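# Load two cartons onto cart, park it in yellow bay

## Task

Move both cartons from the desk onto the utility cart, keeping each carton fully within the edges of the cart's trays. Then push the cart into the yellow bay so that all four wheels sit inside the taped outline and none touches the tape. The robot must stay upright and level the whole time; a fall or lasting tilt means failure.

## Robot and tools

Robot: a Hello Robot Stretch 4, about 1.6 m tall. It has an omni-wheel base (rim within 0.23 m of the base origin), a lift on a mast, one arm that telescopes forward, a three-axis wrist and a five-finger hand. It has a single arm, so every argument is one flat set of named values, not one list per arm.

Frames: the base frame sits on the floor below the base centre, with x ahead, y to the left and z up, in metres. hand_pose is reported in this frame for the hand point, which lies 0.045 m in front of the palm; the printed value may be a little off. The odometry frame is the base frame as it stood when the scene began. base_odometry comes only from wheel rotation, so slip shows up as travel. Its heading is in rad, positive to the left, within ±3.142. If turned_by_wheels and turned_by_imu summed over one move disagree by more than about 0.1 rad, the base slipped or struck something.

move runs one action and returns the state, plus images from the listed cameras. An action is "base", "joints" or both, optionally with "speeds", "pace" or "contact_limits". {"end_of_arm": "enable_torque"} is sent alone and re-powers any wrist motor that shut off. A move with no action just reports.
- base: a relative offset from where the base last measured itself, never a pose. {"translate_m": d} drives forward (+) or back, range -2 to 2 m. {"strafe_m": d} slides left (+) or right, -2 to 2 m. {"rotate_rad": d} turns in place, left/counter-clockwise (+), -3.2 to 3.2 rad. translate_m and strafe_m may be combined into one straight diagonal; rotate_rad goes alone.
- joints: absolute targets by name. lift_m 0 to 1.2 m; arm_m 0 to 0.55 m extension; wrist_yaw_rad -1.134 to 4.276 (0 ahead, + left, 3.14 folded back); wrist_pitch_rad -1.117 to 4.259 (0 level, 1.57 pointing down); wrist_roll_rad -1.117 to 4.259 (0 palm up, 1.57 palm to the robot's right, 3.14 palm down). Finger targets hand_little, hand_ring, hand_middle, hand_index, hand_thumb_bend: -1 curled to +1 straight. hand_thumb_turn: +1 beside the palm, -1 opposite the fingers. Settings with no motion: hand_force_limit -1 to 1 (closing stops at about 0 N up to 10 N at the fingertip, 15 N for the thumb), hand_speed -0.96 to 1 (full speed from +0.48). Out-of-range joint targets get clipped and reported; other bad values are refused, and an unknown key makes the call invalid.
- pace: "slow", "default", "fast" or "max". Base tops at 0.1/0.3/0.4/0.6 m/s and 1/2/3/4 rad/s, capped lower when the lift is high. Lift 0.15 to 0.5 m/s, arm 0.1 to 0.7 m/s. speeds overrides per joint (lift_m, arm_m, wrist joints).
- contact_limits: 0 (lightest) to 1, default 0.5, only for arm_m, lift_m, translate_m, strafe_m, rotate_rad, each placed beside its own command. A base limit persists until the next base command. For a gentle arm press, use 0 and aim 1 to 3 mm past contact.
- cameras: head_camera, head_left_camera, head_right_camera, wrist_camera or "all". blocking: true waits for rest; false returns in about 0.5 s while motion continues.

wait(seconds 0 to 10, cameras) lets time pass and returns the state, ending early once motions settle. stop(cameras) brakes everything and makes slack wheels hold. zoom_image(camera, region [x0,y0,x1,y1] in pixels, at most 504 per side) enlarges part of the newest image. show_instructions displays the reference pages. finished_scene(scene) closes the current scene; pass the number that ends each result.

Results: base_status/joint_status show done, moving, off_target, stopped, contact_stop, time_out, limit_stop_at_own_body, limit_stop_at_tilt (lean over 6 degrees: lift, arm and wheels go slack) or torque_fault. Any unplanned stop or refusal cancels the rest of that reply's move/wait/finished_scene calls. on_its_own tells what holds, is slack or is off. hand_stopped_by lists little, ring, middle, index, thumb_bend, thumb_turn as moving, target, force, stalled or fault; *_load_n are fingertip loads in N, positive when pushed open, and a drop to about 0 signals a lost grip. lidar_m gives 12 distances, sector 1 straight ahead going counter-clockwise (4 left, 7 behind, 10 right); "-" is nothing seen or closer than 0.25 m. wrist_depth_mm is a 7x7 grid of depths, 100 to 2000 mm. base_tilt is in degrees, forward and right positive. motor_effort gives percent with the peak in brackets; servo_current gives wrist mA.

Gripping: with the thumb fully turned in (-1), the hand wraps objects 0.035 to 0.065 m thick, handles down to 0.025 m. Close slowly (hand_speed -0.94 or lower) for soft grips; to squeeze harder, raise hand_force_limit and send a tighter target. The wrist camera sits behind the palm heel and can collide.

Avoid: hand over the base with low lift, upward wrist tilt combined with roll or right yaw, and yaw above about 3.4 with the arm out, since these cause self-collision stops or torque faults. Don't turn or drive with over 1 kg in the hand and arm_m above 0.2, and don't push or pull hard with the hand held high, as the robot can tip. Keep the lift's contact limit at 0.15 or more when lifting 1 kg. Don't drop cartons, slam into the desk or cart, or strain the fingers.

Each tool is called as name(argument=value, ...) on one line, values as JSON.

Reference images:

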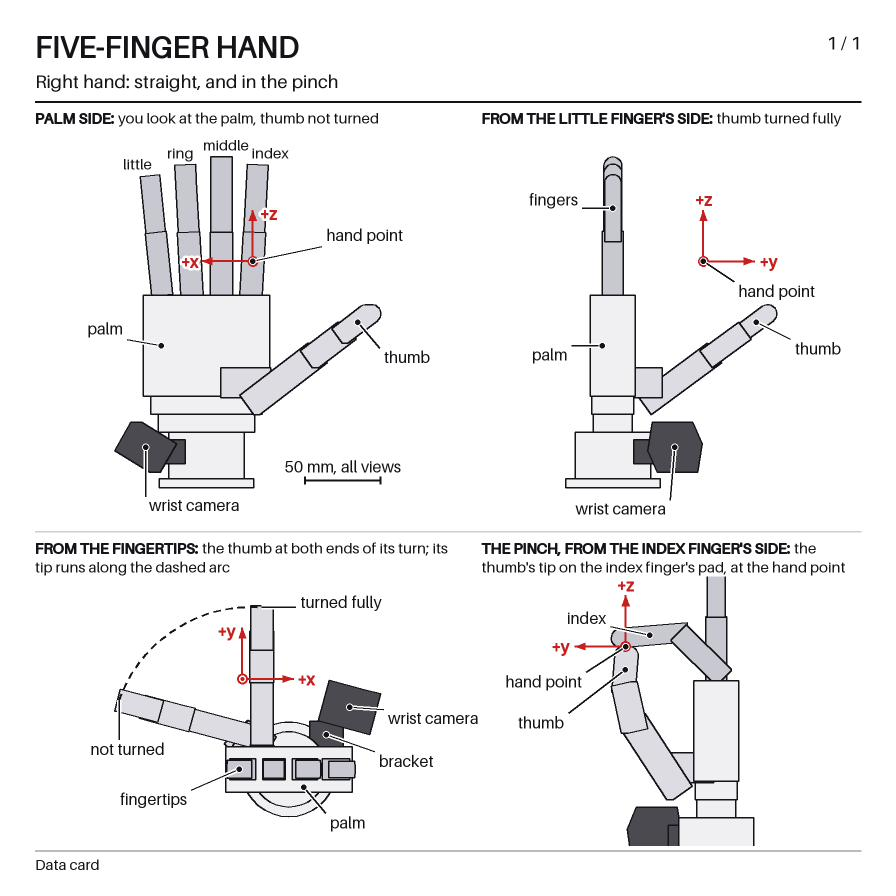

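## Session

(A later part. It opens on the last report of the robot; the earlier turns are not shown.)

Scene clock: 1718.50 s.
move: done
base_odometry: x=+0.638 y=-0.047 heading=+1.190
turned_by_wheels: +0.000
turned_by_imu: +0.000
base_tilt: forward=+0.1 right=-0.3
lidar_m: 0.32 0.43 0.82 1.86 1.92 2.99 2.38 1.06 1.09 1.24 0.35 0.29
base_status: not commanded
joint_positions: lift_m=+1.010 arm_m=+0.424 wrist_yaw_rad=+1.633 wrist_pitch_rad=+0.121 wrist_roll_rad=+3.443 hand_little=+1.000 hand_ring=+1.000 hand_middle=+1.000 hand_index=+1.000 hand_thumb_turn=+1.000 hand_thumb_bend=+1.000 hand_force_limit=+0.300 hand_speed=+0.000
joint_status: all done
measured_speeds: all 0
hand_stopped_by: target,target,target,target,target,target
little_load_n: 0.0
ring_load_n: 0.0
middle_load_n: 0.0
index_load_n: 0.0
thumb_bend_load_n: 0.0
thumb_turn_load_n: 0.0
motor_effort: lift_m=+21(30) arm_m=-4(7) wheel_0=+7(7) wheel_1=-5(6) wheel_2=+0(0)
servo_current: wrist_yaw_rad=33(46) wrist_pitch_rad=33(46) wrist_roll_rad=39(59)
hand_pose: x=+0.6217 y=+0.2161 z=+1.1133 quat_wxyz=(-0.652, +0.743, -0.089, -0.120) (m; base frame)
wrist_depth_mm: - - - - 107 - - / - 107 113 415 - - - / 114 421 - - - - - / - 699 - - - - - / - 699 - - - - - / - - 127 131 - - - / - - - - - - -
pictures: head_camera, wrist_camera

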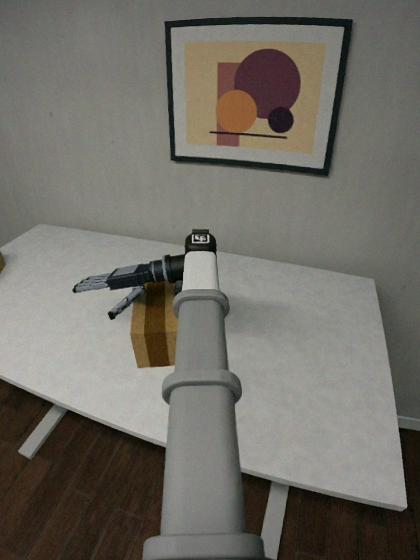

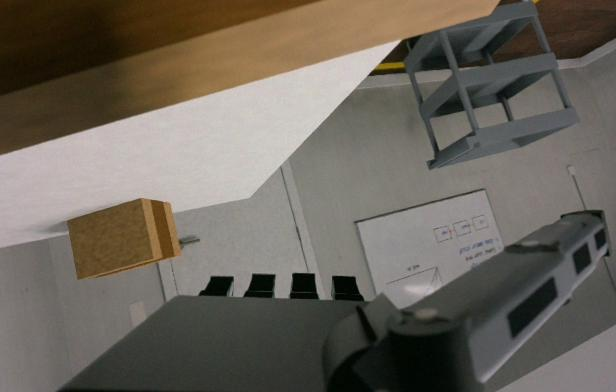

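move(joints={"lift_m": 0.953}, pace="slow", contact_limits={"lift_m": 0.1}, cameras=[])

move(joints={"lift_m": 0.943}, pace="slow", contact_limits={"lift_m": 0.1}, cameras=[])

move(joints={"hand_little": -0.75, "hand_ring": -0.75, "hand_middle": -0.6, "hand_index": -0.7, "hand_force_limit": -0.3}, cameras=[])

move(joints={"hand_little": -1, "hand_ring": -1, "hand_middle": -1, "hand_index": -1, "hand_speed": -0.9, "hand_force_limit": 0}, cameras=["head_camera"])

zoom_image(camera="head_camera", region=[90, 230, 250, 390])

Scene clock: 1731.93 s.
move: done
base_odometry: x=+0.638 y=-0.047 heading=+1.190
turned_by_wheels: +0.000
turned_by_imu: -0.001
base_tilt: forward=+0.2 right=-0.3
lidar_m: 0.33 0.42 0.81 1.87 1.92 2.95 2.36 1.05 1.05 1.26 0.35 0.31
base_status: not commanded
joint_positions: lift_m=+0.953 arm_m=+0.424 wrist_yaw_rad=+1.633 wrist_pitch_rad=+0.121 wrist_roll_rad=+3.443 hand_little=+1.000 hand_ring=+1.000 hand_middle=+1.000 hand_index=+1.000 hand_thumb_turn=+1.000 hand_thumb_bend=+1.000 hand_force_limit=+0.300 hand_speed=+0.000
joint_status: all done
measured_speeds: all 0
hand_stopped_by: target,target,target,target,target,target
little_load_n: -0.5
ring_load_n: -0.5
middle_load_n: 0.0
index_load_n: 0.0
thumb_bend_load_n: 0.0
thumb_turn_load_n: 0.0
motor_effort: lift_m=+15(22) arm_m=-4(5) wheel_0=+6(7) wheel_1=-5(6) wheel_2=+0(0)
servo_current: wrist_yaw_rad=39(52) wrist_pitch_rad=33(46) wrist_roll_rad=39(52)
contact_limits: lift_m 0.1
hand_pose: x=+0.6218 y=+0.2161 z=+1.0568 quat_wxyz=(-0.652, +0.743, -0.090, -0.120) (m; base frame)
wrist_depth_mm: - - - - - - - / - - - - - - - / - - - - - - - / - - - - - - - / - - - - - - - / - - - - - - - / - - - - - - -
pictures: none
No camera images: "cameras" was empty.

Scene clock: 1732.67 s.
move: done
base_odometry: x=+0.638 y=-0.047 heading=+1.190
turned_by_wheels: +0.000
turned_by_imu: +0.000
base_tilt: forward=+0.2 right=-0.2
lidar_m: 0.33 0.42 0.83 1.86 1.90 2.98 2.37 1.06 1.07 1.26 0.36 0.31
base_status: not commanded
joint_positions: lift_m=+0.943 arm_m=+0.424 wrist_yaw_rad=+1.633 wrist_pitch_rad=+0.121 wrist_roll_rad=+3.443 hand_little=+1.000 hand_ring=+1.000 hand_middle=+1.000 hand_index=+1.000 hand_thumb_turn=+1.000 hand_thumb_bend=+1.000 hand_force_limit=+0.300 hand_speed=+0.000
joint_status: all done
measured_speeds: all 0
hand_stopped_by: target,target,target,target,target,target
little_load_n: 0.0
ring_load_n: 0.0
middle_load_n: 0.0
index_load_n: 0.0
thumb_bend_load_n: 0.0
thumb_turn_load_n: -0.5
motor_effort: lift_m=+13(21) arm_m=-4(5) wheel_0=+6(6) wheel_1=-5(6) wheel_2=+0(0)
servo_current: wrist_yaw_rad=39(39) wrist_pitch_rad=33(39) wrist_roll_rad=52(52)
contact_limits: lift_m 0.1
hand_pose: x=+0.6218 y=+0.2161 z=+1.0470 quat_wxyz=(-0.652, +0.743, -0.090, -0.120) (m; base frame)
wrist_depth_mm: - - - - - - - / - - - - - - - / - - - - - - - / - - - - - - - / - - - - - - - / - - - - - - - / - - - - - - -
pictures: none
No camera images: "cameras" was empty.

Scene clock: 1733.80 s.
move: done
base_odometry: x=+0.638 y=-0.047 heading=+1.190
turned_by_wheels: +0.000
turned_by_imu: +0.000
base_tilt: forward=+0.2 right=-0.3
lidar_m: 0.31 0.42 0.81 1.87 1.91 2.98 2.38 1.08 1.07 1.25 0.37 0.32
base_status: not commanded
joint_positions: lift_m=+0.943 arm_m=+0.424 wrist_yaw_rad=+1.633 wrist_pitch_rad=+0.121 wrist_roll_rad=+3.443 hand_little=-0.750 hand_ring=-0.750 hand_middle=-0.600 hand_index=-0.700 hand_thumb_turn=+1.000 hand_thumb_bend=+1.000 hand_force_limit=-0.300 hand_speed=+0.000
joint_status: all done
measured_speeds: all 0
hand_stopped_by: target,target,target,target,target,target
little_load_n: 0.0
ring_load_n: 0.0
middle_load_n: 0.0
index_load_n: 0.0
thumb_bend_load_n: 0.0
thumb_turn_load_n: -0.5
motor_effort: lift_m=+13(13) arm_m=-4(5) wheel_0=+6(6) wheel_1=-5(6) wheel_2=+0(0)
servo_current: wrist_yaw_rad=39(46) wrist_pitch_rad=33(46) wrist_roll_rad=52(59)
contact_limits: lift_m 0.1
hand_pose: x=+0.6218 y=+0.2161 z=+1.0470 quat_wxyz=(-0.652, +0.743, -0.090, -0.120) (m; base frame)
wrist_depth_mm: - - - - - - - / - - - - - - - / - - - - - - - / - - - - - - - / - - - - - - - / - - - - - - - / - - - - - - -
pictures: none
No camera images: "cameras" was empty.

Scene clock: 1735.43 s.
move: off_target
base_odometry: x=+0.638 y=-0.047 heading=+1.190
turned_by_wheels: +0.000
turned_by_imu: +0.000
base_tilt: forward=+0.2 right=-0.3
lidar_m: 0.32 0.41 0.82 1.87 1.93 2.95 2.37 1.04 1.08 1.24 0.36 0.31
base_status: not commanded
joint_positions: lift_m=+0.943 arm_m=+0.424 wrist_yaw_rad=+1.633 wrist_pitch_rad=+0.121 wrist_roll_rad=+3.443 hand_little=-1.000 hand_ring=-0.944 hand_middle=-0.886 hand_index=-1.000 hand_thumb_turn=+1.000 hand_thumb_bend=+1.000 hand_force_limit=+0.000 hand_speed=-0.900
joint_status: hand_ring off_target (ended at -0.944, target -1.000); hand_middle off_target (ended at -0.886, target -1.000); the others done
measured_speeds: all 0
hand_stopped_by: target,force,force,target,target,target
little_load_n: 0.0
ring_load_n: 4.0
middle_load_n: 6.5
index_load_n: 0.0
thumb_bend_load_n: 0.0
thumb_turn_load_n: -0.5
motor_effort: lift_m=+13(13) arm_m=-5(5) wheel_0=+6(6) wheel_1=-5(6) wheel_2=+0(0)
servo_current: wrist_yaw_rad=39(46) wrist_pitch_rad=39(46) wrist_roll_rad=46(52)
contact_limits: lift_m 0.1
hand_pose: x=+0.6218 y=+0.2161 z=+1.0470 quat_wxyz=(-0.652, +0.743, -0.090, -0.120) (m; base frame)
wrist_depth_mm: - - - - - - - / - - - - - - - / - - - - - - - / - - - - - - - / - - - - - - - / - - - - - - - / - - - - - - -
pictures: head_camera

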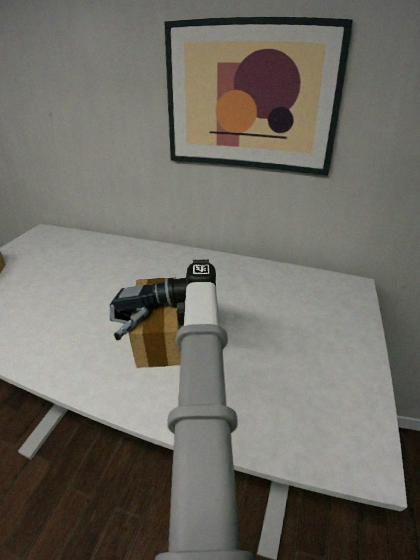

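Scaled by 3.150 from the camera's 420x560 image, which has a finer 1200x1600 frame.

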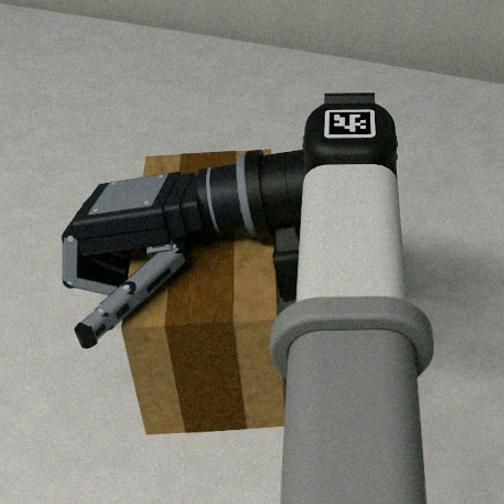

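move(joints={"hand_ring": -0.995, "hand_middle": -0.995, "hand_index": -0.995, "hand_force_limit": 0.6}, cameras=[])

move(joints={"lift_m": 0.950}, pace="slow", cameras=["head_camera"])

zoom_image(camera="head_camera", region=[90, 230, 250, 390])

Scene clock: 1741.43 s.
move: off_target
base_odometry: x=+0.638 y=-0.047 heading=+1.190
turned_by_wheels: +0.000
turned_by_imu: -0.001
base_tilt: forward=+0.2 right=-0.3
lidar_m: 0.32 0.42 0.82 1.85 1.92 2.96 2.38 1.06 1.07 1.28 0.37 0.32
base_status: not commanded
joint_positions: lift_m=+0.943 arm_m=+0.424 wrist_yaw_rad=+1.633 wrist_pitch_rad=+0.121 wrist_roll_rad=+3.443 hand_little=-1.000 hand_ring=-0.959 hand_middle=-0.892 hand_index=-0.994 hand_thumb_turn=+1.000 hand_thumb_bend=+1.000 hand_force_limit=+0.600 hand_speed=-0.900
joint_status: hand_ring off_target (ended at -0.959, target -0.995); hand_middle off_target (ended at -0.892, target -0.995); the others done
measured_speeds: all 0
hand_stopped_by: target,force,force,target,target,target
little_load_n: 0.0
ring_load_n: 9.5
middle_load_n: 9.0
index_load_n: 0.0
thumb_bend_load_n: 0.0
thumb_turn_load_n: -0.5
motor_effort: lift_m=+13(14) arm_m=-4(4) wheel_0=+6(6) wheel_1=-5(6) wheel_2=+0(0)
servo_current: wrist_yaw_rad=39(46) wrist_pitch_rad=33(46) wrist_roll_rad=39(52)
contact_limits: lift_m 0.1
hand_pose: x=+0.6218 y=+0.2161 z=+1.0470 quat_wxyz=(-0.652, +0.743, -0.090, -0.120) (m; base frame)
wrist_depth_mm: - - - - - - - / - - - - - - - / - - - - - - - / - - - - - - - / - - - - - - - / - - - - - - - / - - - - - - -
pictures: none
No camera images: "cameras" was empty.

Scene clock: 1742.10 s.
move: done
base_odometry: x=+0.638 y=-0.047 heading=+1.190
turned_by_wheels: +0.000
turned_by_imu: +0.000
base_tilt: forward=+0.2 right=-0.3
lidar_m: 0.31 0.42 0.82 1.86 1.93 2.96 2.40 1.06 1.05 1.24 0.34 0.31
base_status: not commanded
joint_positions: lift_m=+0.950 arm_m=+0.424 wrist_yaw_rad=+1.633 wrist_pitch_rad=+0.122 wrist_roll_rad=+3.443 hand_little=-1.000 hand_ring=-0.960 hand_middle=-0.892 hand_index=-0.994 hand_thumb_turn=+1.000 hand_thumb_bend=+1.000 hand_force_limit=+0.600 hand_speed=-0.900
joint_status: all done
measured_speeds: all 0
hand_stopped_by: target,force,force,target,target,target
little_load_n: 0.0
ring_load_n: 2.0
middle_load_n: 5.0
index_load_n: 0.0
thumb_bend_load_n: 0.0
thumb_turn_load_n: -0.5
motor_effort: lift_m=+23(26) arm_m=-4(5) wheel_0=+6(6) wheel_1=-5(5) wheel_2=+0(0)
servo_current: wrist_yaw_rad=33(46) wrist_pitch_rad=39(46) wrist_roll_rad=46(65)
hand_pose: x=+0.6218 y=+0.2160 z=+1.0530 quat_wxyz=(-0.652, +0.743, -0.090, -0.120) (m; base frame)
wrist_depth_mm: - - - - - - - / - - - - - - - / - - - - - - - / - - - - - - - / - - - - - - - / - - - - - - - / - - - - - - -
pictures: head_camera

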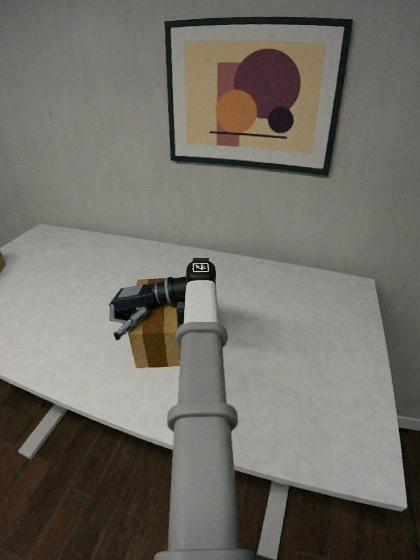

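Scaled by 3.150 from the camera's 420x560 image, which has a finer 1200x1600 frame.

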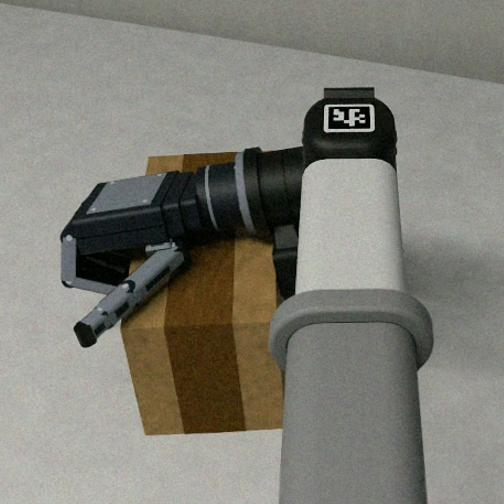

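move(joints={"hand_little": 1, "hand_ring": 1, "hand_middle": 1, "hand_index": 1, "hand_speed": 0}, cameras=[])

move(joints={"lift_m": 0.995}, cameras=[])

move(base={"strafe_m": -0.012}, joints={"wrist_pitch_rad": -0.045}, pace="slow", cameras=["wrist_camera", "head_camera"])

zoom_image(camera="head_camera", region=[90, 230, 250, 390])

Scene clock: 1759.53 s.
move: done
base_odometry: x=+0.638 y=-0.047 heading=+1.190
turned_by_wheels: +0.000
turned_by_imu: -0.001
base_tilt: forward=+0.2 right=-0.3
lidar_m: 0.31 0.43 0.81 1.85 1.91 2.98 2.37 1.08 1.03 1.25 0.35 0.31
base_status: not commanded
joint_positions: lift_m=+0.950 arm_m=+0.424 wrist_yaw_rad=+1.633 wrist_pitch_rad=+0.122 wrist_roll_rad=+3.443 hand_little=+1.000 hand_ring=+1.000 hand_middle=+1.000 hand_index=+1.000 hand_thumb_turn=+1.000 hand_thumb_bend=+1.000 hand_force_limit=+0.600 hand_speed=+0.000
joint_status: all done
measured_speeds: all 0
hand_stopped_by: target,target,target,target,target,target
little_load_n: 0.0
ring_load_n: 0.0
middle_load_n: 0.0
index_load_n: 0.0
thumb_bend_load_n: 0.0
thumb_turn_load_n: -0.5
motor_effort: lift_m=+22(23) arm_m=-4(4) wheel_0=+6(6) wheel_1=-5(6) wheel_2=+0(0)
servo_current: wrist_yaw_rad=39(46) wrist_pitch_rad=46(46) wrist_roll_rad=46(52)
hand_pose: x=+0.6218 y=+0.2160 z=+1.0532 quat_wxyz=(-0.652, +0.743, -0.090, -0.120) (m; base frame)
wrist_depth_mm: - - - - - - - / - - - - - - - / - - - - - - - / - - - - - - - / - - - - - - - / - - - - - - - / - - - - - - -
pictures: none
No camera images: "cameras" was empty.

Scene clock: 1760.60 s.
move: done
base_odometry: x=+0.638 y=-0.047 heading=+1.190
turned_by_wheels: +0.000
turned_by_imu: +0.000
base_tilt: forward=+0.2 right=-0.4
lidar_m: 0.30 0.42 0.81 1.87 1.89 2.98 2.36 1.06 1.04 1.25 0.35 0.30
base_status: not commanded
joint_positions: lift_m=+0.995 arm_m=+0.424 wrist_yaw_rad=+1.633 wrist_pitch_rad=+0.122 wrist_roll_rad=+3.443 hand_little=+1.000 hand_ring=+1.000 hand_middle=+1.000 hand_index=+1.000 hand_thumb_turn=+1.000 hand_thumb_bend=+1.000 hand_force_limit=+0.600 hand_speed=+0.000
joint_status: all done
measured_speeds: all 0
hand_stopped_by: target,target,target,target,target,target
little_load_n: 0.0
ring_load_n: -0.5
middle_load_n: 0.0
index_load_n: 0.0
thumb_bend_load_n: 0.0
thumb_turn_load_n: 0.0
motor_effort: lift_m=+21(28) arm_m=-4(5) wheel_0=+6(6) wheel_1=-5(6) wheel_2=+0(0)
servo_current: wrist_yaw_rad=39(46) wrist_pitch_rad=46(46) wrist_roll_rad=39(52)
hand_pose: x=+0.6218 y=+0.2160 z=+1.0982 quat_wxyz=(-0.652, +0.743, -0.090, -0.120) (m; base frame)
wrist_depth_mm: - - - - - - - / - - - - 112 - - / - 107 111 - - - - / - 715 - - - - - / - 707 - - - - - / - - 127 131 - - - / - - - - - - -
pictures: none
No camera images: "cameras" was empty.

Scene clock: 1761.53 s.
move: done
base_odometry: x=+0.649 y=-0.051 heading=+1.190
turned_by_wheels: +0.000
turned_by_imu: +0.000
base_tilt: forward=+0.2 right=-0.3
lidar_m: 0.31 0.39 0.81 1.85 1.96 2.96 2.35 1.06 1.03 1.24 0.35 0.32
base_status: done
joint_positions: lift_m=+0.995 arm_m=+0.424 wrist_yaw_rad=+1.633 wrist_pitch_rad=-0.033 wrist_roll_rad=+3.443 hand_little=+1.000 hand_ring=+1.000 hand_middle=+1.000 hand_index=+1.000 hand_thumb_turn=+1.000 hand_thumb_bend=+1.000 hand_force_limit=+0.600 hand_speed=+0.000
joint_status: all done
measured_speeds: all 0
hand_stopped_by: target,target,target,target,target,target
little_load_n: 0.0
ring_load_n: 0.0
middle_load_n: 0.0
index_load_n: 0.0
thumb_bend_load_n: -0.5
thumb_turn_load_n: 0.0
motor_effort: lift_m=+21(22) arm_m=-4(5) wheel_0=+6(14) wheel_1=-5(11) wheel_2=+0(2)
servo_current: wrist_yaw_rad=33(46) wrist_pitch_rad=65(124) wrist_roll_rad=46(59)
hand_pose: x=+0.6212 y=+0.2250 z=+1.1320 quat_wxyz=(-0.707, +0.690, -0.083, -0.130) (m; base frame)
wrist_depth_mm: - - 107 113 - - - / 105 111 - - - - - / - 699 - - - - - / 707 707 - - - - - / - - - - - - - / - - 127 131 - - - / - - - - - - -
pictures: head_camera, wrist_camera

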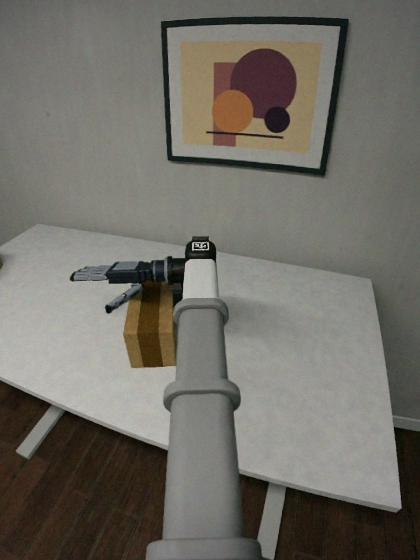

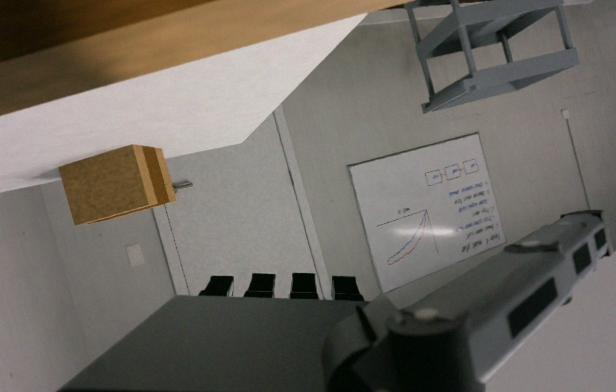

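Scaled by 3.150 from the camera's 420x560 image, which has a finer 1200x1600 frame.

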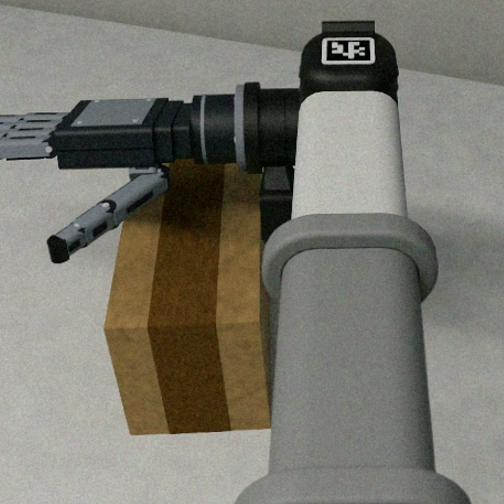

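move(joints={"lift_m": 0.935}, pace="slow", contact_limits={"lift_m": 0.1}, cameras=[])

move(joints={"lift_m": 0.923}, pace="slow", contact_limits={"lift_m": 0.1}, cameras=[])

move(joints={"hand_little": -0.75, "hand_ring": -0.75, "hand_middle": -0.6, "hand_index": -0.7, "hand_force_limit": -0.3}, cameras=[])

move(joints={"hand_little": -1, "hand_ring": -1, "hand_middle": -1, "hand_index": -1, "hand_speed": -0.9, "hand_force_limit": 0}, cameras=[])

move(joints={"hand_little": -0.995, "hand_ring": -0.995, "hand_middle": -0.995, "hand_index": -0.995, "hand_force_limit": 0.7}, cameras=["head_camera"])

zoom_image(camera="head_camera", region=[90, 230, 250, 390])

Scene clock: 1774.87 s.
move: done
base_odometry: x=+0.649 y=-0.051 heading=+1.190
turned_by_wheels: +0.000
turned_by_imu: -0.001
base_tilt: forward=+0.2 right=-0.3
lidar_m: 0.32 0.41 0.83 1.88 1.94 2.95 2.36 1.06 1.08 1.24 0.35 0.31
base_status: not commanded
joint_positions: lift_m=+0.935 arm_m=+0.424 wrist_yaw_rad=+1.633 wrist_pitch_rad=-0.033 wrist_roll_rad=+3.443 hand_little=+1.000 hand_ring=+1.000 hand_middle=+1.000 hand_index=+1.000 hand_thumb_turn=+1.000 hand_thumb_bend=+1.000 hand_force_limit=+0.600 hand_speed=+0.000
joint_status: all done
measured_speeds: all 0
hand_stopped_by: target,target,target,target,target,target
little_load_n: 0.0
ring_load_n: -0.5
middle_load_n: 0.0
index_load_n: 0.0
thumb_bend_load_n: 0.0
thumb_turn_load_n: 0.0
motor_effort: lift_m=+16(23) arm_m=-4(5) wheel_0=+6(6) wheel_1=-5(5) wheel_2=+0(0)
servo_current: wrist_yaw_rad=39(46) wrist_pitch_rad=59(72) wrist_roll_rad=46(59)
contact_limits: lift_m 0.1
hand_pose: x=+0.6212 y=+0.2250 z=+1.0725 quat_wxyz=(-0.707, +0.690, -0.083, -0.130) (m; base frame)
wrist_depth_mm: - - - - - - - / - - - - - - - / - - - - - - - / - - - - - - - / - - - - - - - / - - - - - - - / - - - - - - -
pictures: none
No camera images: "cameras" was empty.

Scene clock: 1775.63 s.
move: done
base_odometry: x=+0.649 y=-0.051 heading=+1.190
turned_by_wheels: +0.000
turned_by_imu: +0.000
base_tilt: forward=+0.2 right=-0.3
lidar_m: 0.32 0.42 0.82 1.87 1.93 2.97 2.37 1.04 1.08 1.24 0.36 0.31
base_status: not commanded
joint_positions: lift_m=+0.924 arm_m=+0.424 wrist_yaw_rad=+1.633 wrist_pitch_rad=-0.040 wrist_roll_rad=+3.443 hand_little=+1.000 hand_ring=+1.000 hand_middle=+1.000 hand_index=+1.000 hand_thumb_turn=+1.000 hand_thumb_bend=+1.000 hand_force_limit=+0.600 hand_speed=+0.000
joint_status: all done
measured_speeds: all 0
hand_stopped_by: target,target,target,target,target,target
little_load_n: 0.0
ring_load_n: 0.0
middle_load_n: 0.0
index_load_n: 0.0
thumb_bend_load_n: 0.0
thumb_turn_load_n: 0.0
motor_effort: lift_m=+11(19) arm_m=-4(4) wheel_0=+6(6) wheel_1=-5(5) wheel_2=+0(0)
servo_current: wrist_yaw_rad=26(46) wrist_pitch_rad=39(65) wrist_roll_rad=39(59)
contact_limits: lift_m 0.1
hand_pose: x=+0.6212 y=+0.2253 z=+1.0625 quat_wxyz=(-0.709, +0.688, -0.083, -0.130) (m; base frame)
wrist_depth_mm: - - - - - - - / - - - - - - - / - - - - - - - / - - - - - - - / - - - - - - - / - - - - - - - / - - - - - - -
pictures: none
No camera images: "cameras" was empty.

Scene clock: 1776.77 s.
move: done
base_odometry: x=+0.649 y=-0.051 heading=+1.190
turned_by_wheels: +0.000
turned_by_imu: +0.000
base_tilt: forward=+0.2 right=-0.3
lidar_m: 0.33 0.42 0.80 1.86 1.92 2.96 2.37 1.07 1.07 1.25 0.36 0.29
base_status: not commanded
joint_positions: lift_m=+0.924 arm_m=+0.424 wrist_yaw_rad=+1.633 wrist_pitch_rad=-0.041 wrist_roll_rad=+3.443 hand_little=-0.750 hand_ring=-0.750 hand_middle=-0.600 hand_index=-0.700 hand_thumb_turn=+1.000 hand_thumb_bend=+1.000 hand_force_limit=-0.300 hand_speed=+0.000
joint_status: all done
measured_speeds: all 0
hand_stopped_by: target,target,target,target,target,target
little_load_n: 0.0
ring_load_n: 0.5
middle_load_n: 0.0
index_load_n: 0.0
thumb_bend_load_n: 0.0
thumb_turn_load_n: -0.5
motor_effort: lift_m=+11(12) arm_m=-4(5) wheel_0=+6(6) wheel_1=-5(5) wheel_2=+0(0)
servo_current: wrist_yaw_rad=33(46) wrist_pitch_rad=39(52) wrist_roll_rad=33(52)
contact_limits: lift_m 0.1
hand_pose: x=+0.6212 y=+0.2253 z=+1.0625 quat_wxyz=(-0.709, +0.688, -0.083, -0.130) (m; base frame)
wrist_depth_mm: - - - - - - - / - - - - - - - / - - - - - - - / - - - - - - - / - - - - - - - / - - - - - - - / - - - - - - -
pictures: none
No camera images: "cameras" was empty.

Scene clock: 1778.40 s.
move: off_target
base_odometry: x=+0.649 y=-0.051 heading=+1.190
turned_by_wheels: +0.000
turned_by_imu: +0.000
base_tilt: forward=+0.3 right=-0.3
lidar_m: 0.33 0.41 0.79 1.85 1.94 2.97 2.34 1.04 1.08 1.23 0.36 0.29
base_status: not commanded
joint_positions: lift_m=+0.924 arm_m=+0.424 wrist_yaw_rad=+1.633 wrist_pitch_rad=-0.041 wrist_roll_rad=+3.443 hand_little=-1.000 hand_ring=-0.935 hand_middle=-0.877 hand_index=-0.959 hand_thumb_turn=+1.000 hand_thumb_bend=+1.000 hand_force_limit=+0.000 hand_speed=-0.900
joint_status: hand_ring off_target (ended at -0.935, target -1.000); hand_middle off_target (ended at -0.877, target -1.000); hand_index off_target (ended at -0.959, target -1.000); the others done
measured_speeds: all 0
hand_stopped_by: target,force,force,force,target,target
little_load_n: 0.0
ring_load_n: 0.0
middle_load_n: 5.5
index_load_n: 2.0
thumb_bend_load_n: 0.0
thumb_turn_load_n: -0.5
motor_effort: lift_m=+11(12) arm_m=-4(4) wheel_0=+6(6) wheel_1=-5(5) wheel_2=+0(0)
servo_current: wrist_yaw_rad=33(46) wrist_pitch_rad=39(52) wrist_roll_rad=52(59)
contact_limits: lift_m 0.1
hand_pose: x=+0.6212 y=+0.2253 z=+1.0625 quat_wxyz=(-0.709, +0.688, -0.083, -0.130) (m; base frame)
wrist_depth_mm: - - - - - - - / - - - - - - - / - - - - - - - / - - - - - - - / - - - - - - - / - - - - - - - / - - - - - - -
pictures: none
No camera images: "cameras" was empty.

Scene clock: 1779.10 s.
move: off_target
base_odometry: x=+0.649 y=-0.051 heading=+1.190
turned_by_wheels: +0.000
turned_by_imu: +0.000
base_tilt: forward=+0.1 right=-0.3
lidar_m: 0.32 0.41 0.81 1.88 1.92 2.97 2.34 1.05 1.08 1.23 0.36 0.30
base_status: not commanded
joint_positions: lift_m=+0.924 arm_m=+0.424 wrist_yaw_rad=+1.633 wrist_pitch_rad=-0.041 wrist_roll_rad=+3.443 hand_little=-0.994 hand_ring=-0.994 hand_middle=-0.930 hand_index=-0.994 hand_thumb_turn=+1.000 hand_thumb_bend=+1.000 hand_force_limit=+0.700 hand_speed=-0.900
joint_status: hand_middle off_target (ended at -0.930, target -0.995); the others done
measured_speeds: all 0
hand_stopped_by: target,target,force,target,target,target
little_load_n: 0.0
ring_load_n: 0.0
middle_load_n: 6.5
index_load_n: 0.0
thumb_bend_load_n: 0.0
thumb_turn_load_n: -0.5
motor_effort: lift_m=+11(12) arm_m=-4(4) wheel_0=+6(6) wheel_1=-5(5) wheel_2=+0(0)
servo_current: wrist_yaw_rad=33(39) wrist_pitch_rad=39(46) wrist_roll_rad=46(52)
contact_limits: lift_m 0.1
hand_pose: x=+0.6212 y=+0.2253 z=+1.0625 quat_wxyz=(-0.709, +0.688, -0.083, -0.130) (m; base frame)
wrist_depth_mm: - - - - - - - / - - - - - - - / - - - - - - - / - - - - - - - / - - - - - - - / - - - - - - - / - - - - - - -
pictures: head_camera

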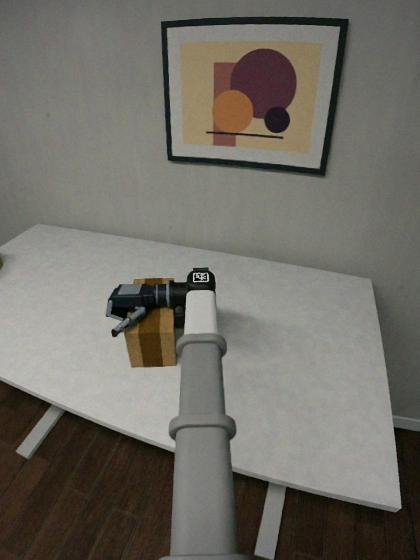

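Scaled by 3.150 from the camera's 420x560 image, which has a finer 1200x1600 frame.

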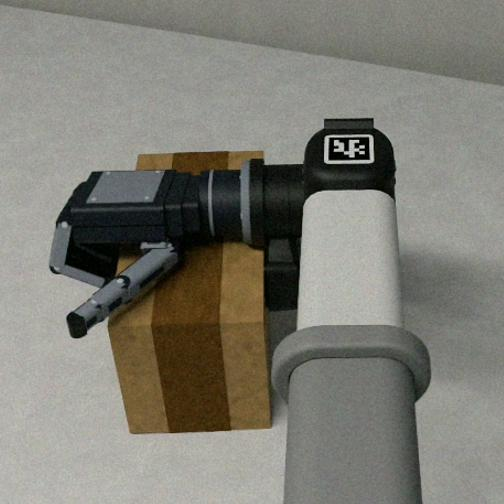

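move(joints={"hand_middle": -1.0, "hand_force_limit": 1.0, "hand_speed": -0.8}, cameras=[])

move(joints={"lift_m": 0.932}, pace="slow", cameras=[])

Scene clock: 1936.70 s.
move: off_target
base_odometry: x=+0.649 y=-0.051 heading=+1.190
turned_by_wheels: +0.000
turned_by_imu: -0.001
base_tilt: forward=+0.2 right=-0.3
lidar_m: 0.31 0.39 0.82 1.89 1.92 2.95 2.33 1.07 1.07 1.24 0.37 0.31
base_status: not commanded
joint_positions: lift_m=+0.924 arm_m=+0.424 wrist_yaw_rad=+1.633 wrist_pitch_rad=-0.041 wrist_roll_rad=+3.443 hand_little=-0.994 hand_ring=-0.994 hand_middle=-0.944 hand_index=-0.994 hand_thumb_turn=+1.000 hand_thumb_bend=+1.000 hand_force_limit=+1.000 hand_speed=-0.800
joint_status: hand_middle off_target (ended at -0.944, target -1.000); the others done
measured_speeds: all 0
hand_stopped_by: target,target,force,target,target,target
little_load_n: 0.0
ring_load_n: 0.0
middle_load_n: 12.0
index_load_n: 0.0
thumb_bend_load_n: -0.5
thumb_turn_load_n: -0.5
motor_effort: lift_m=+11(12) arm_m=-4(4) wheel_0=+6(6) wheel_1=-5(5) wheel_2=+0(0)
servo_current: wrist_yaw_rad=20(46) wrist_pitch_rad=39(46) wrist_roll_rad=33(46)
contact_limits: lift_m 0.1
hand_pose: x=+0.6212 y=+0.2253 z=+1.0625 quat_wxyz=(-0.709, +0.688, -0.083, -0.130) (m; base frame)
wrist_depth_mm: - - - - - - - / - - - - - - - / - - - - - - - / - - - - - - - / - - - - - - - / - - - - - - - / - - - - - - -
pictures: none
No camera images: "cameras" was empty.

Scene clock: 1937.40 s.
move: done
base_odometry: x=+0.649 y=-0.051 heading=+1.190
turned_by_wheels: +0.000
turned_by_imu: +0.000
base_tilt: forward=+0.2 right=-0.3
lidar_m: 0.33 0.44 0.79 1.88 1.95 2.94 2.35 1.04 1.00 1.23 0.36 0.33
base_status: not commanded
joint_positions: lift_m=+0.932 arm_m=+0.424 wrist_yaw_rad=+1.633 wrist_pitch_rad=-0.041 wrist_roll_rad=+3.443 hand_little=-0.994 hand_ring=-0.994 hand_middle=-0.944 hand_index=-0.994 hand_thumb_turn=+1.000 hand_thumb_bend=+1.000 hand_force_limit=+1.000 hand_speed=-0.800
joint_status: all done
measured_speeds: all 0
hand_stopped_by: target,target,force,target,target,target
little_load_n: 0.0
ring_load_n: 0.0
middle_load_n: 12.0
index_load_n: 0.5
thumb_bend_load_n: 0.0
thumb_turn_load_n: 0.0
motor_effort: lift_m=+24(28) arm_m=-4(4) wheel_0=+6(6) wheel_1=-5(5) wheel_2=+0(0)
servo_current: wrist_yaw_rad=20(39) wrist_pitch_rad=39(52) wrist_roll_rad=33(52)
hand_pose: x=+0.6212 y=+0.2253 z=+1.0705 quat_wxyz=(-0.709, +0.688, -0.083, -0.130) (m; base frame)
wrist_depth_mm: - - - - - - - / - - - - - - - / - - - - - - - / - - - - - - - / - - - - - - - / - - - - - - - / - - - - - - -
pictures: none
No camera images: "cameras" was empty.

move(joints={"lift_m": 0.937}, pace="slow", cameras=["head_camera"])

zoom_image(camera="head_camera", region=[90, 230, 250, 390])

Scene clock: 1942.30 s.
move: done
base_odometry: x=+0.649 y=-0.051 heading=+1.190
turned_by_wheels: +0.000
turned_by_imu: -0.001
base_tilt: forward=+0.3 right=-0.3
lidar_m: 0.33 0.42 0.80 1.86 1.93 2.98 2.33 1.05 1.07 1.24 0.35 0.29
base_status: not commanded
joint_positions: lift_m=+0.937 arm_m=+0.424 wrist_yaw_rad=+1.633 wrist_pitch_rad=-0.041 wrist_roll_rad=+3.443 hand_little=-0.994 hand_ring=-0.994 hand_middle=-0.944 hand_index=-0.994 hand_thumb_turn=+1.000 hand_thumb_bend=+1.000 hand_force_limit=+1.000 hand_speed=-0.800
joint_status: all done
measured_speeds: all 0
hand_stopped_by: target,target,force,target,target,target
little_load_n: 0.0
ring_load_n: 0.0
middle_load_n: 12.5
index_load_n: 0.0
thumb_bend_load_n: 0.0
thumb_turn_load_n: -0.5
motor_effort: lift_m=+24(28) arm_m=-4(4) wheel_0=+6(6) wheel_1=-5(5) wheel_2=+0(0)
servo_current: wrist_yaw_rad=26(46) wrist_pitch_rad=33(46) wrist_roll_rad=39(52)
hand_pose: x=+0.6212 y=+0.2253 z=+1.0755 quat_wxyz=(-0.709, +0.688, -0.083, -0.130) (m; base frame)
wrist_depth_mm: - - - - - - - / - - - - - - - / - - - - - - - / - - - - - - - / - - - - - - - / - - - - - - - / - - - - - - -
pictures: head_camera

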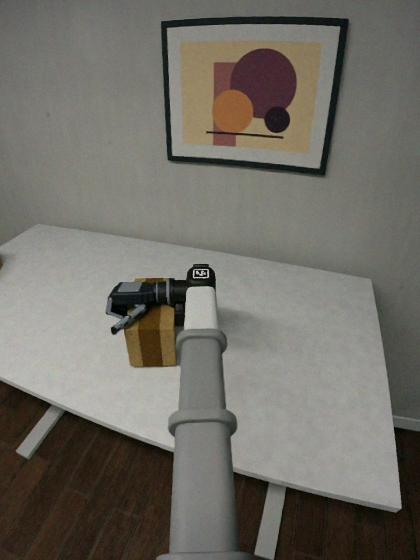

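Scaled by 3.150 from the camera's 420x560 image, which has a finer 1200x1600 frame.

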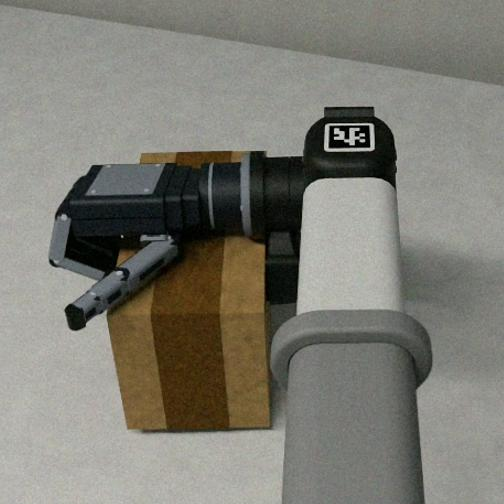

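move(joints={"lift_m": 0.955}, pace="slow", cameras=["head_camera", "wrist_camera"])

zoom_image(camera="head_camera", region=[90, 230, 250, 390])

Scene clock: 1947.47 s.
move: done
base_odometry: x=+0.649 y=-0.051 heading=+1.190
turned_by_wheels: +0.000
turned_by_imu: -0.001
base_tilt: forward=+0.2 right=-0.3
lidar_m: 0.30 0.39 0.81 1.88 1.93 2.98 2.36 1.04 1.07 1.25 0.35 0.32
base_status: not commanded
joint_positions: lift_m=+0.955 arm_m=+0.424 wrist_yaw_rad=+1.633 wrist_pitch_rad=-0.041 wrist_roll_rad=+3.443 hand_little=-0.994 hand_ring=-0.994 hand_middle=-0.944 hand_index=-0.994 hand_thumb_turn=+1.000 hand_thumb_bend=+1.000 hand_force_limit=+1.000 hand_speed=-0.800
joint_status: all done
measured_speeds: all 0
hand_stopped_by: target,target,force,target,target,target
little_load_n: 0.0
ring_load_n: 0.5
middle_load_n: 13.5
index_load_n: 0.0
thumb_bend_load_n: 0.0
thumb_turn_load_n: -0.5
motor_effort: lift_m=+24(32) arm_m=-4(4) wheel_0=+6(6) wheel_1=-5(5) wheel_2=+0(0)
servo_current: wrist_yaw_rad=33(39) wrist_pitch_rad=39(46) wrist_roll_rad=39(59)
hand_pose: x=+0.6212 y=+0.2253 z=+1.0935 quat_wxyz=(-0.709, +0.688, -0.083, -0.130) (m; base frame)
wrist_depth_mm: - - - - - - - / - - - - - - - / - - - - - - - / - - - - - - - / - - - - - - - / - - - - - - - / - - - - - - -
pictures: head_camera, wrist_camera

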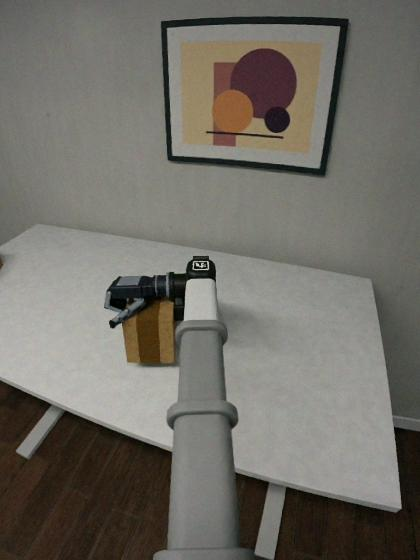

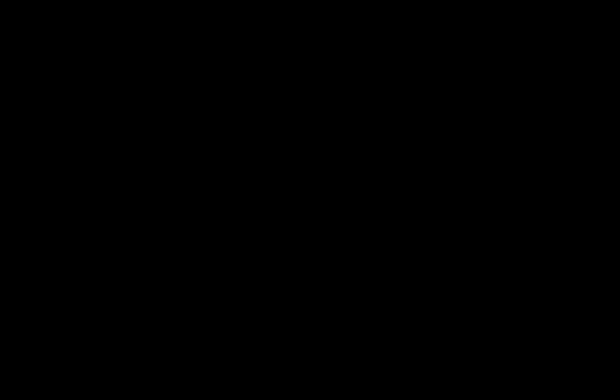

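Scaled by 3.150 from the camera's 420x560 image, which has a finer 1200x1600 frame.

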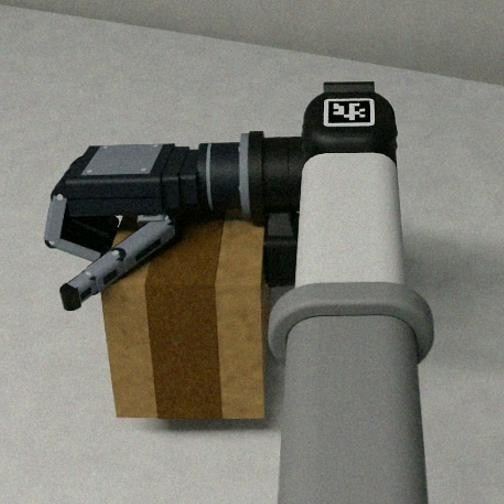

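move(joints={"lift_m": 0.925}, pace="slow", contact_limits={"lift_m": 0.1}, cameras=[])

move(joints={"hand_little": -0.6, "hand_ring": -0.6, "hand_middle": -0.6, "hand_index": -0.6}, cameras=[])

move(joints={"lift_m": 0.930}, pace="slow", cameras=[])

move(joints={"arm_m": 0.441}, pace="slow", cameras=["head_camera"])

zoom_image(camera="head_camera", region=[90, 230, 250, 390])

Scene clock: 1961.40 s.
move: done
base_odometry: x=+0.649 y=-0.051 heading=+1.190
turned_by_wheels: +0.000
turned_by_imu: -0.001
base_tilt: forward=+0.2 right=-0.3
lidar_m: 0.30 0.42 0.81 1.86 1.93 2.98 2.35 1.04 1.02 1.24 0.36 0.31
base_status: not commanded
joint_positions: lift_m=+0.925 arm_m=+0.424 wrist_yaw_rad=+1.633 wrist_pitch_rad=-0.041 wrist_roll_rad=+3.443 hand_little=-0.994 hand_ring=-0.994 hand_middle=-0.944 hand_index=-0.994 hand_thumb_turn=+1.000 hand_thumb_bend=+1.000 hand_force_limit=+1.000 hand_speed=-0.800
joint_status: all done
measured_speeds: all 0
hand_stopped_by: target,target,force,target,target,target
little_load_n: 0.0
ring_load_n: 0.0
middle_load_n: 8.5
index_load_n: 0.0
thumb_bend_load_n: 0.0
thumb_turn_load_n: 0.0
motor_effort: lift_m=+13(24) arm_m=-4(5) wheel_0=+6(6) wheel_1=-5(5) wheel_2=+0(0)
servo_current: wrist_yaw_rad=33(46) wrist_pitch_rad=39(46) wrist_roll_rad=39(52)
contact_limits: lift_m 0.1
hand_pose: x=+0.6212 y=+0.2253 z=+1.0644 quat_wxyz=(-0.709, +0.688, -0.083, -0.130) (m; base frame)
wrist_depth_mm: - - - - - - - / - - - - - - - / - - - - - - - / - - - - - - - / - - - - - - - / - - - - - - - / - - - - - - -
pictures: none
No camera images: "cameras" was empty.

Scene clock: 1962.60 s.
move: done
base_odometry: x=+0.649 y=-0.051 heading=+1.190
turned_by_wheels: +0.000
turned_by_imu: +0.000
base_tilt: forward=+0.2 right=-0.3
lidar_m: 0.32 0.42 0.81 1.86 1.94 2.95 2.34 1.04 1.04 1.25 0.34 0.31
base_status: not commanded
joint_positions: lift_m=+0.925 arm_m=+0.424 wrist_yaw_rad=+1.633 wrist_pitch_rad=-0.041 wrist_roll_rad=+3.443 hand_little=-0.600 hand_ring=-0.600 hand_middle=-0.600 hand_index=-0.600 hand_thumb_turn=+1.000 hand_thumb_bend=+1.000 hand_force_limit=+1.000 hand_speed=-0.800
joint_status: all done
measured_speeds: all 0
hand_stopped_by: target,target,target,target,target,target
little_load_n: 0.0
ring_load_n: 0.0
middle_load_n: 0.0
index_load_n: 0.0
thumb_bend_load_n: 0.0
thumb_turn_load_n: -0.5
motor_effort: lift_m=+13(14) arm_m=-4(4) wheel_0=+6(6) wheel_1=-5(5) wheel_2=+0(0)
servo_current: wrist_yaw_rad=39(46) wrist_pitch_rad=46(46) wrist_roll_rad=33(59)
contact_limits: lift_m 0.1
hand_pose: x=+0.6212 y=+0.2253 z=+1.0644 quat_wxyz=(-0.709, +0.688, -0.083, -0.130) (m; base frame)
wrist_depth_mm: - - - - - - - / - - - - - - - / - - - - - - - / - - - - - - - / - - - - - - - / - - - - - - - / - - - - - - -
pictures: none
No camera images: "cameras" was empty.

Scene clock: 1963.20 s.
move: done
base_odometry: x=+0.649 y=-0.051 heading=+1.190
turned_by_wheels: +0.000
turned_by_imu: +0.000
base_tilt: forward=+0.2 right=-0.2
lidar_m: 0.31 0.40 0.81 1.87 1.92 2.97 2.34 1.04 1.06 1.23 0.34 0.32
base_status: not commanded
joint_positions: lift_m=+0.930 arm_m=+0.424 wrist_yaw_rad=+1.633 wrist_pitch_rad=-0.041 wrist_roll_rad=+3.443 hand_little=-0.600 hand_ring=-0.600 hand_middle=-0.600 hand_index=-0.600 hand_thumb_turn=+1.000 hand_thumb_bend=+1.000 hand_force_limit=+1.000 hand_speed=-0.800
joint_status: all done
measured_speeds: all 0
hand_stopped_by: target,target,target,target,target,target
little_load_n: 0.0
ring_load_n: 0.0
middle_load_n: 0.0
index_load_n: 0.0
thumb_bend_load_n: 0.0
thumb_turn_load_n: -0.5
motor_effort: lift_m=+21(25) arm_m=-4(4) wheel_0=+6(6) wheel_1=-5(5) wheel_2=+0(0)
servo_current: wrist_yaw_rad=33(46) wrist_pitch_rad=46(46) wrist_roll_rad=39(52)
hand_pose: x=+0.6212 y=+0.2253 z=+1.0687 quat_wxyz=(-0.709, +0.688, -0.083, -0.130) (m; base frame)
wrist_depth_mm: - - - - - - - / - - - - - - - / - - - - - - - / - - - - - - - / - - - - - - - / - - - - - - - / - - - - - - -
pictures: none
No camera images: "cameras" was empty.

Scene clock: 1964.30 s.
move: done
base_odometry: x=+0.649 y=-0.051 heading=+1.190
turned_by_wheels: +0.000
turned_by_imu: +0.000
base_tilt: forward=+0.1 right=-0.3
lidar_m: 0.32 0.40 0.78 1.88 1.93 2.97 2.33 1.02 1.04 1.23 0.36 0.30
base_status: not commanded
joint_positions: lift_m=+0.930 arm_m=+0.441 wrist_yaw_rad=+1.633 wrist_pitch_rad=-0.041 wrist_roll_rad=+3.443 hand_little=-0.600 hand_ring=-0.600 hand_middle=-0.600 hand_index=-0.600 hand_thumb_turn=+1.000 hand_thumb_bend=+1.000 hand_force_limit=+1.000 hand_speed=-0.800
joint_status: all done
measured_speeds: all 0
hand_stopped_by: target,target,target,target,target,target
little_load_n: 0.0
ring_load_n: 0.0
middle_load_n: 0.0
index_load_n: 0.0
thumb_bend_load_n: 0.0
thumb_turn_load_n: -0.5
motor_effort: lift_m=+21(22) arm_m=+4(7) wheel_0=+6(6) wheel_1=-5(5) wheel_2=+0(0)
servo_current: wrist_yaw_rad=33(46) wrist_pitch_rad=39(46) wrist_roll_rad=33(59)
hand_pose: x=+0.6381 y=+0.2253 z=+1.0687 quat_wxyz=(-0.709, +0.688, -0.083, -0.130) (m; base frame)
wrist_depth_mm: - - - - - - - / - - - - - - - / - - - - - - - / - - - - - - - / - - - - - - - / - - - - - - - / - - - - - - -
pictures: head_camera

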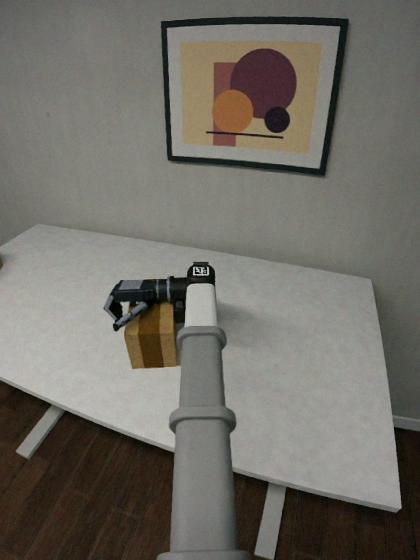

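Scaled by 3.150 from the camera's 420x560 image, which has a finer 1200x1600 frame.

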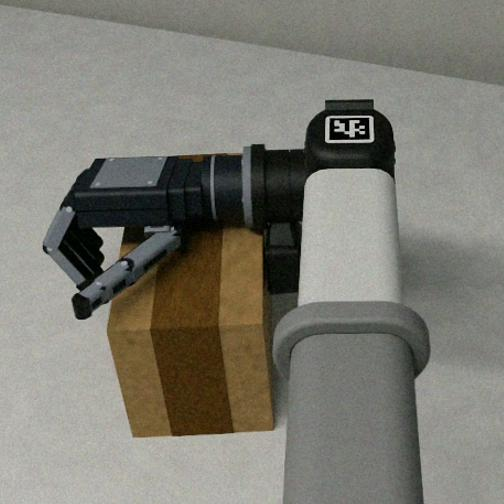

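move(joints={"lift_m": 0.923}, pace="slow", contact_limits={"lift_m": 0.1}, cameras=[])

move(joints={"hand_little": -1, "hand_ring": -1, "hand_middle": -1, "hand_index": -1, "hand_speed": -0.9, "hand_force_limit": 0.4}, cameras=[])

move(joints={"hand_ring": -0.995, "hand_middle": -0.995, "hand_index": -0.995, "hand_speed": -0.8, "hand_force_limit": 1.0}, cameras=[])

move(joints={"lift_m": 0.945}, pace="slow", cameras=["head_camera"])

zoom_image(camera="head_camera", region=[90, 230, 250, 390])

Scene clock: 1975.80 s.
move: done
base_odometry: x=+0.649 y=-0.051 heading=+1.190
turned_by_wheels: +0.000
turned_by_imu: -0.001
base_tilt: forward=+0.2 right=-0.4
lidar_m: 0.31 0.41 0.79 1.89 1.93 2.97 2.33 1.02 1.04 1.26 0.36 0.31
base_status: not commanded
joint_positions: lift_m=+0.924 arm_m=+0.441 wrist_yaw_rad=+1.633 wrist_pitch_rad=-0.041 wrist_roll_rad=+3.443 hand_little=-0.600 hand_ring=-0.600 hand_middle=-0.600 hand_index=-0.600 hand_thumb_turn=+1.000 hand_thumb_bend=+1.000 hand_force_limit=+1.000 hand_speed=-0.800
joint_status: all done
measured_speeds: all 0
hand_stopped_by: target,target,target,target,target,target
little_load_n: 0.0
ring_load_n: 0.0
middle_load_n: 0.0
index_load_n: 0.0
thumb_bend_load_n: 0.0
thumb_turn_load_n: -0.5
motor_effort: lift_m=+11(26) arm_m=+5(5) wheel_0=+6(6) wheel_1=-5(5) wheel_2=+0(0)
servo_current: wrist_yaw_rad=39(39) wrist_pitch_rad=39(46) wrist_roll_rad=39(52)
contact_limits: lift_m 0.1
hand_pose: x=+0.6381 y=+0.2253 z=+1.0626 quat_wxyz=(-0.709, +0.688, -0.083, -0.130) (m; base frame)
wrist_depth_mm: - - - - - - - / - - - - - - - / - - - - - - - / - - - - - - - / - - - - - - - / - - - - - - - / - - - - - - -
pictures: none
No camera images: "cameras" was empty.

Scene clock: 1977.70 s.
move: off_target
base_odometry: x=+0.649 y=-0.051 heading=+1.190
turned_by_wheels: +0.000
turned_by_imu: +0.000
base_tilt: forward=+0.2 right=-0.3
lidar_m: 0.32 0.42 0.78 1.87 1.94 2.98 2.35 1.05 1.06 1.24 0.34 0.32
base_status: not commanded
joint_positions: lift_m=+0.924 arm_m=+0.441 wrist_yaw_rad=+1.633 wrist_pitch_rad=-0.041 wrist_roll_rad=+3.443 hand_little=-1.000 hand_ring=-0.999 hand_middle=-0.905 hand_index=-0.999 hand_thumb_turn=+1.000 hand_thumb_bend=+1.000 hand_force_limit=+0.400 hand_speed=-0.900
joint_status: hand_middle off_target (ended at -0.905, target -1.000); the others done
measured_speeds: all 0
hand_stopped_by: target,target,force,target,target,target
little_load_n: 0.0
ring_load_n: 5.0
middle_load_n: 1.0
index_load_n: 2.5
thumb_bend_load_n: 0.0
thumb_turn_load_n: -0.5
motor_effort: lift_m=+11(12) arm_m=+4(5) wheel_0=+6(6) wheel_1=-5(5) wheel_2=+0(0)
servo_current: wrist_yaw_rad=26(52) wrist_pitch_rad=39(46) wrist_roll_rad=33(59)
contact_limits: lift_m 0.1
hand_pose: x=+0.6381 y=+0.2253 z=+1.0626 quat_wxyz=(-0.709, +0.688, -0.083, -0.130) (m; base frame)
wrist_depth_mm: - - - - - - - / - - - - - - - / - - - - - - - / - - - - - - - / - - - - - - - / - - - - - - - / - - - - - - -
pictures: none
No camera images: "cameras" was empty.

Scene clock: 1978.20 s.
move: off_target
base_odometry: x=+0.649 y=-0.051 heading=+1.190
turned_by_wheels: +0.000
turned_by_imu: +0.000
base_tilt: forward=+0.2 right=-0.3
lidar_m: 0.31 0.41 0.80 1.88 1.92 2.96 2.35 1.05 1.03 1.24 0.37 0.30
base_status: not commanded
joint_positions: lift_m=+0.924 arm_m=+0.441 wrist_yaw_rad=+1.633 wrist_pitch_rad=-0.041 wrist_roll_rad=+3.443 hand_little=-1.000 hand_ring=-0.994 hand_middle=-0.953 hand_index=-0.994 hand_thumb_turn=+1.000 hand_thumb_bend=+1.000 hand_force_limit=+1.000 hand_speed=-0.800
joint_status: hand_middle off_target (ended at -0.953, target -0.995); the others done
measured_speeds: all 0
hand_stopped_by: target,target,force,target,target,target
little_load_n: 0.0
ring_load_n: 0.0
middle_load_n: 14.0
index_load_n: 0.0
thumb_bend_load_n: 0.0
thumb_turn_load_n: -0.5
motor_effort: lift_m=+11(11) arm_m=+5(5) wheel_0=+6(6) wheel_1=-5(5) wheel_2=+0(0)
servo_current: wrist_yaw_rad=39(46) wrist_pitch_rad=39(46) wrist_roll_rad=39(65)
contact_limits: lift_m 0.1
hand_pose: x=+0.6381 y=+0.2253 z=+1.0626 quat_wxyz=(-0.709, +0.688, -0.083, -0.130) (m; base frame)
wrist_depth_mm: - - - - - - - / - - - - - - - / - - - - - - - / - - - - - - - / - - - - - - - / - - - - - - - / - - - - - - -
pictures: none
No camera images: "cameras" was empty.

Scene clock: 1979.13 s.
move: done
base_odometry: x=+0.649 y=-0.051 heading=+1.190
turned_by_wheels: +0.000
turned_by_imu: +0.000
base_tilt: forward=+0.2 right=-0.3
lidar_m: 0.32 0.42 0.81 1.86 1.93 2.97 2.35 1.06 1.08 1.24 0.36 0.30
base_status: not commanded
joint_positions: lift_m=+0.945 arm_m=+0.441 wrist_yaw_rad=+1.633 wrist_pitch_rad=-0.041 wrist_roll_rad=+3.443 hand_little=-1.000 hand_ring=-0.994 hand_middle=-0.952 hand_index=-0.994 hand_thumb_turn=+1.000 hand_thumb_bend=+1.000 hand_force_limit=+1.000 hand_speed=-0.800
joint_status: all done
measured_speeds: all 0
hand_stopped_by: target,target,force,target,target,target
little_load_n: 0.0
ring_load_n: 0.0
middle_load_n: 16.0
index_load_n: 0.0
thumb_bend_load_n: 0.0
thumb_turn_load_n: 0.0
motor_effort: lift_m=+25(30) arm_m=+4(5) wheel_0=+6(6) wheel_1=-5(5) wheel_2=+0(0)
servo_current: wrist_yaw_rad=33(46) wrist_pitch_rad=46(52) wrist_roll_rad=39(52)
hand_pose: x=+0.6381 y=+0.2253 z=+1.0835 quat_wxyz=(-0.709, +0.688, -0.083, -0.130) (m; base frame)
wrist_depth_mm: - - - - - - - / - - - - - - - / - - - - - - - / - - - - - - - / - - - - - - - / - - - - - - - / - - - - - - -
pictures: head_camera

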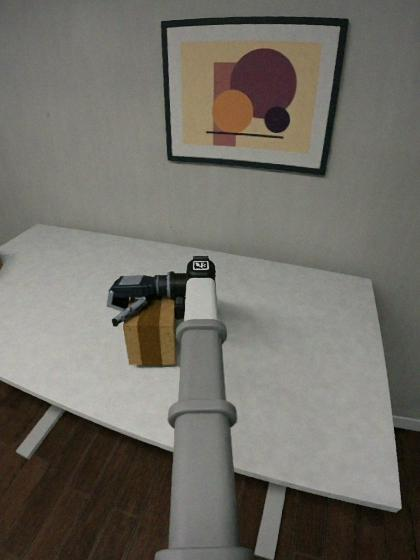

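Scaled by 3.150 from the camera's 420x560 image, which has a finer 1200x1600 frame.

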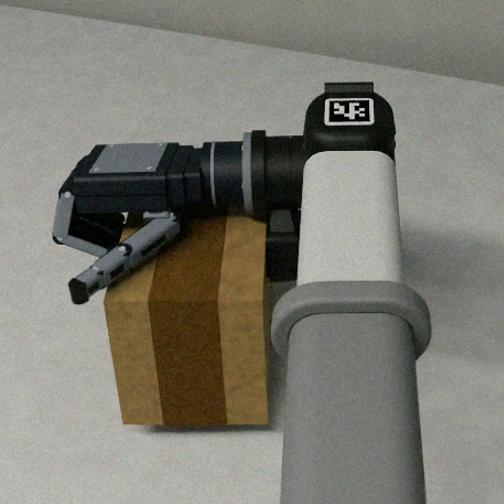

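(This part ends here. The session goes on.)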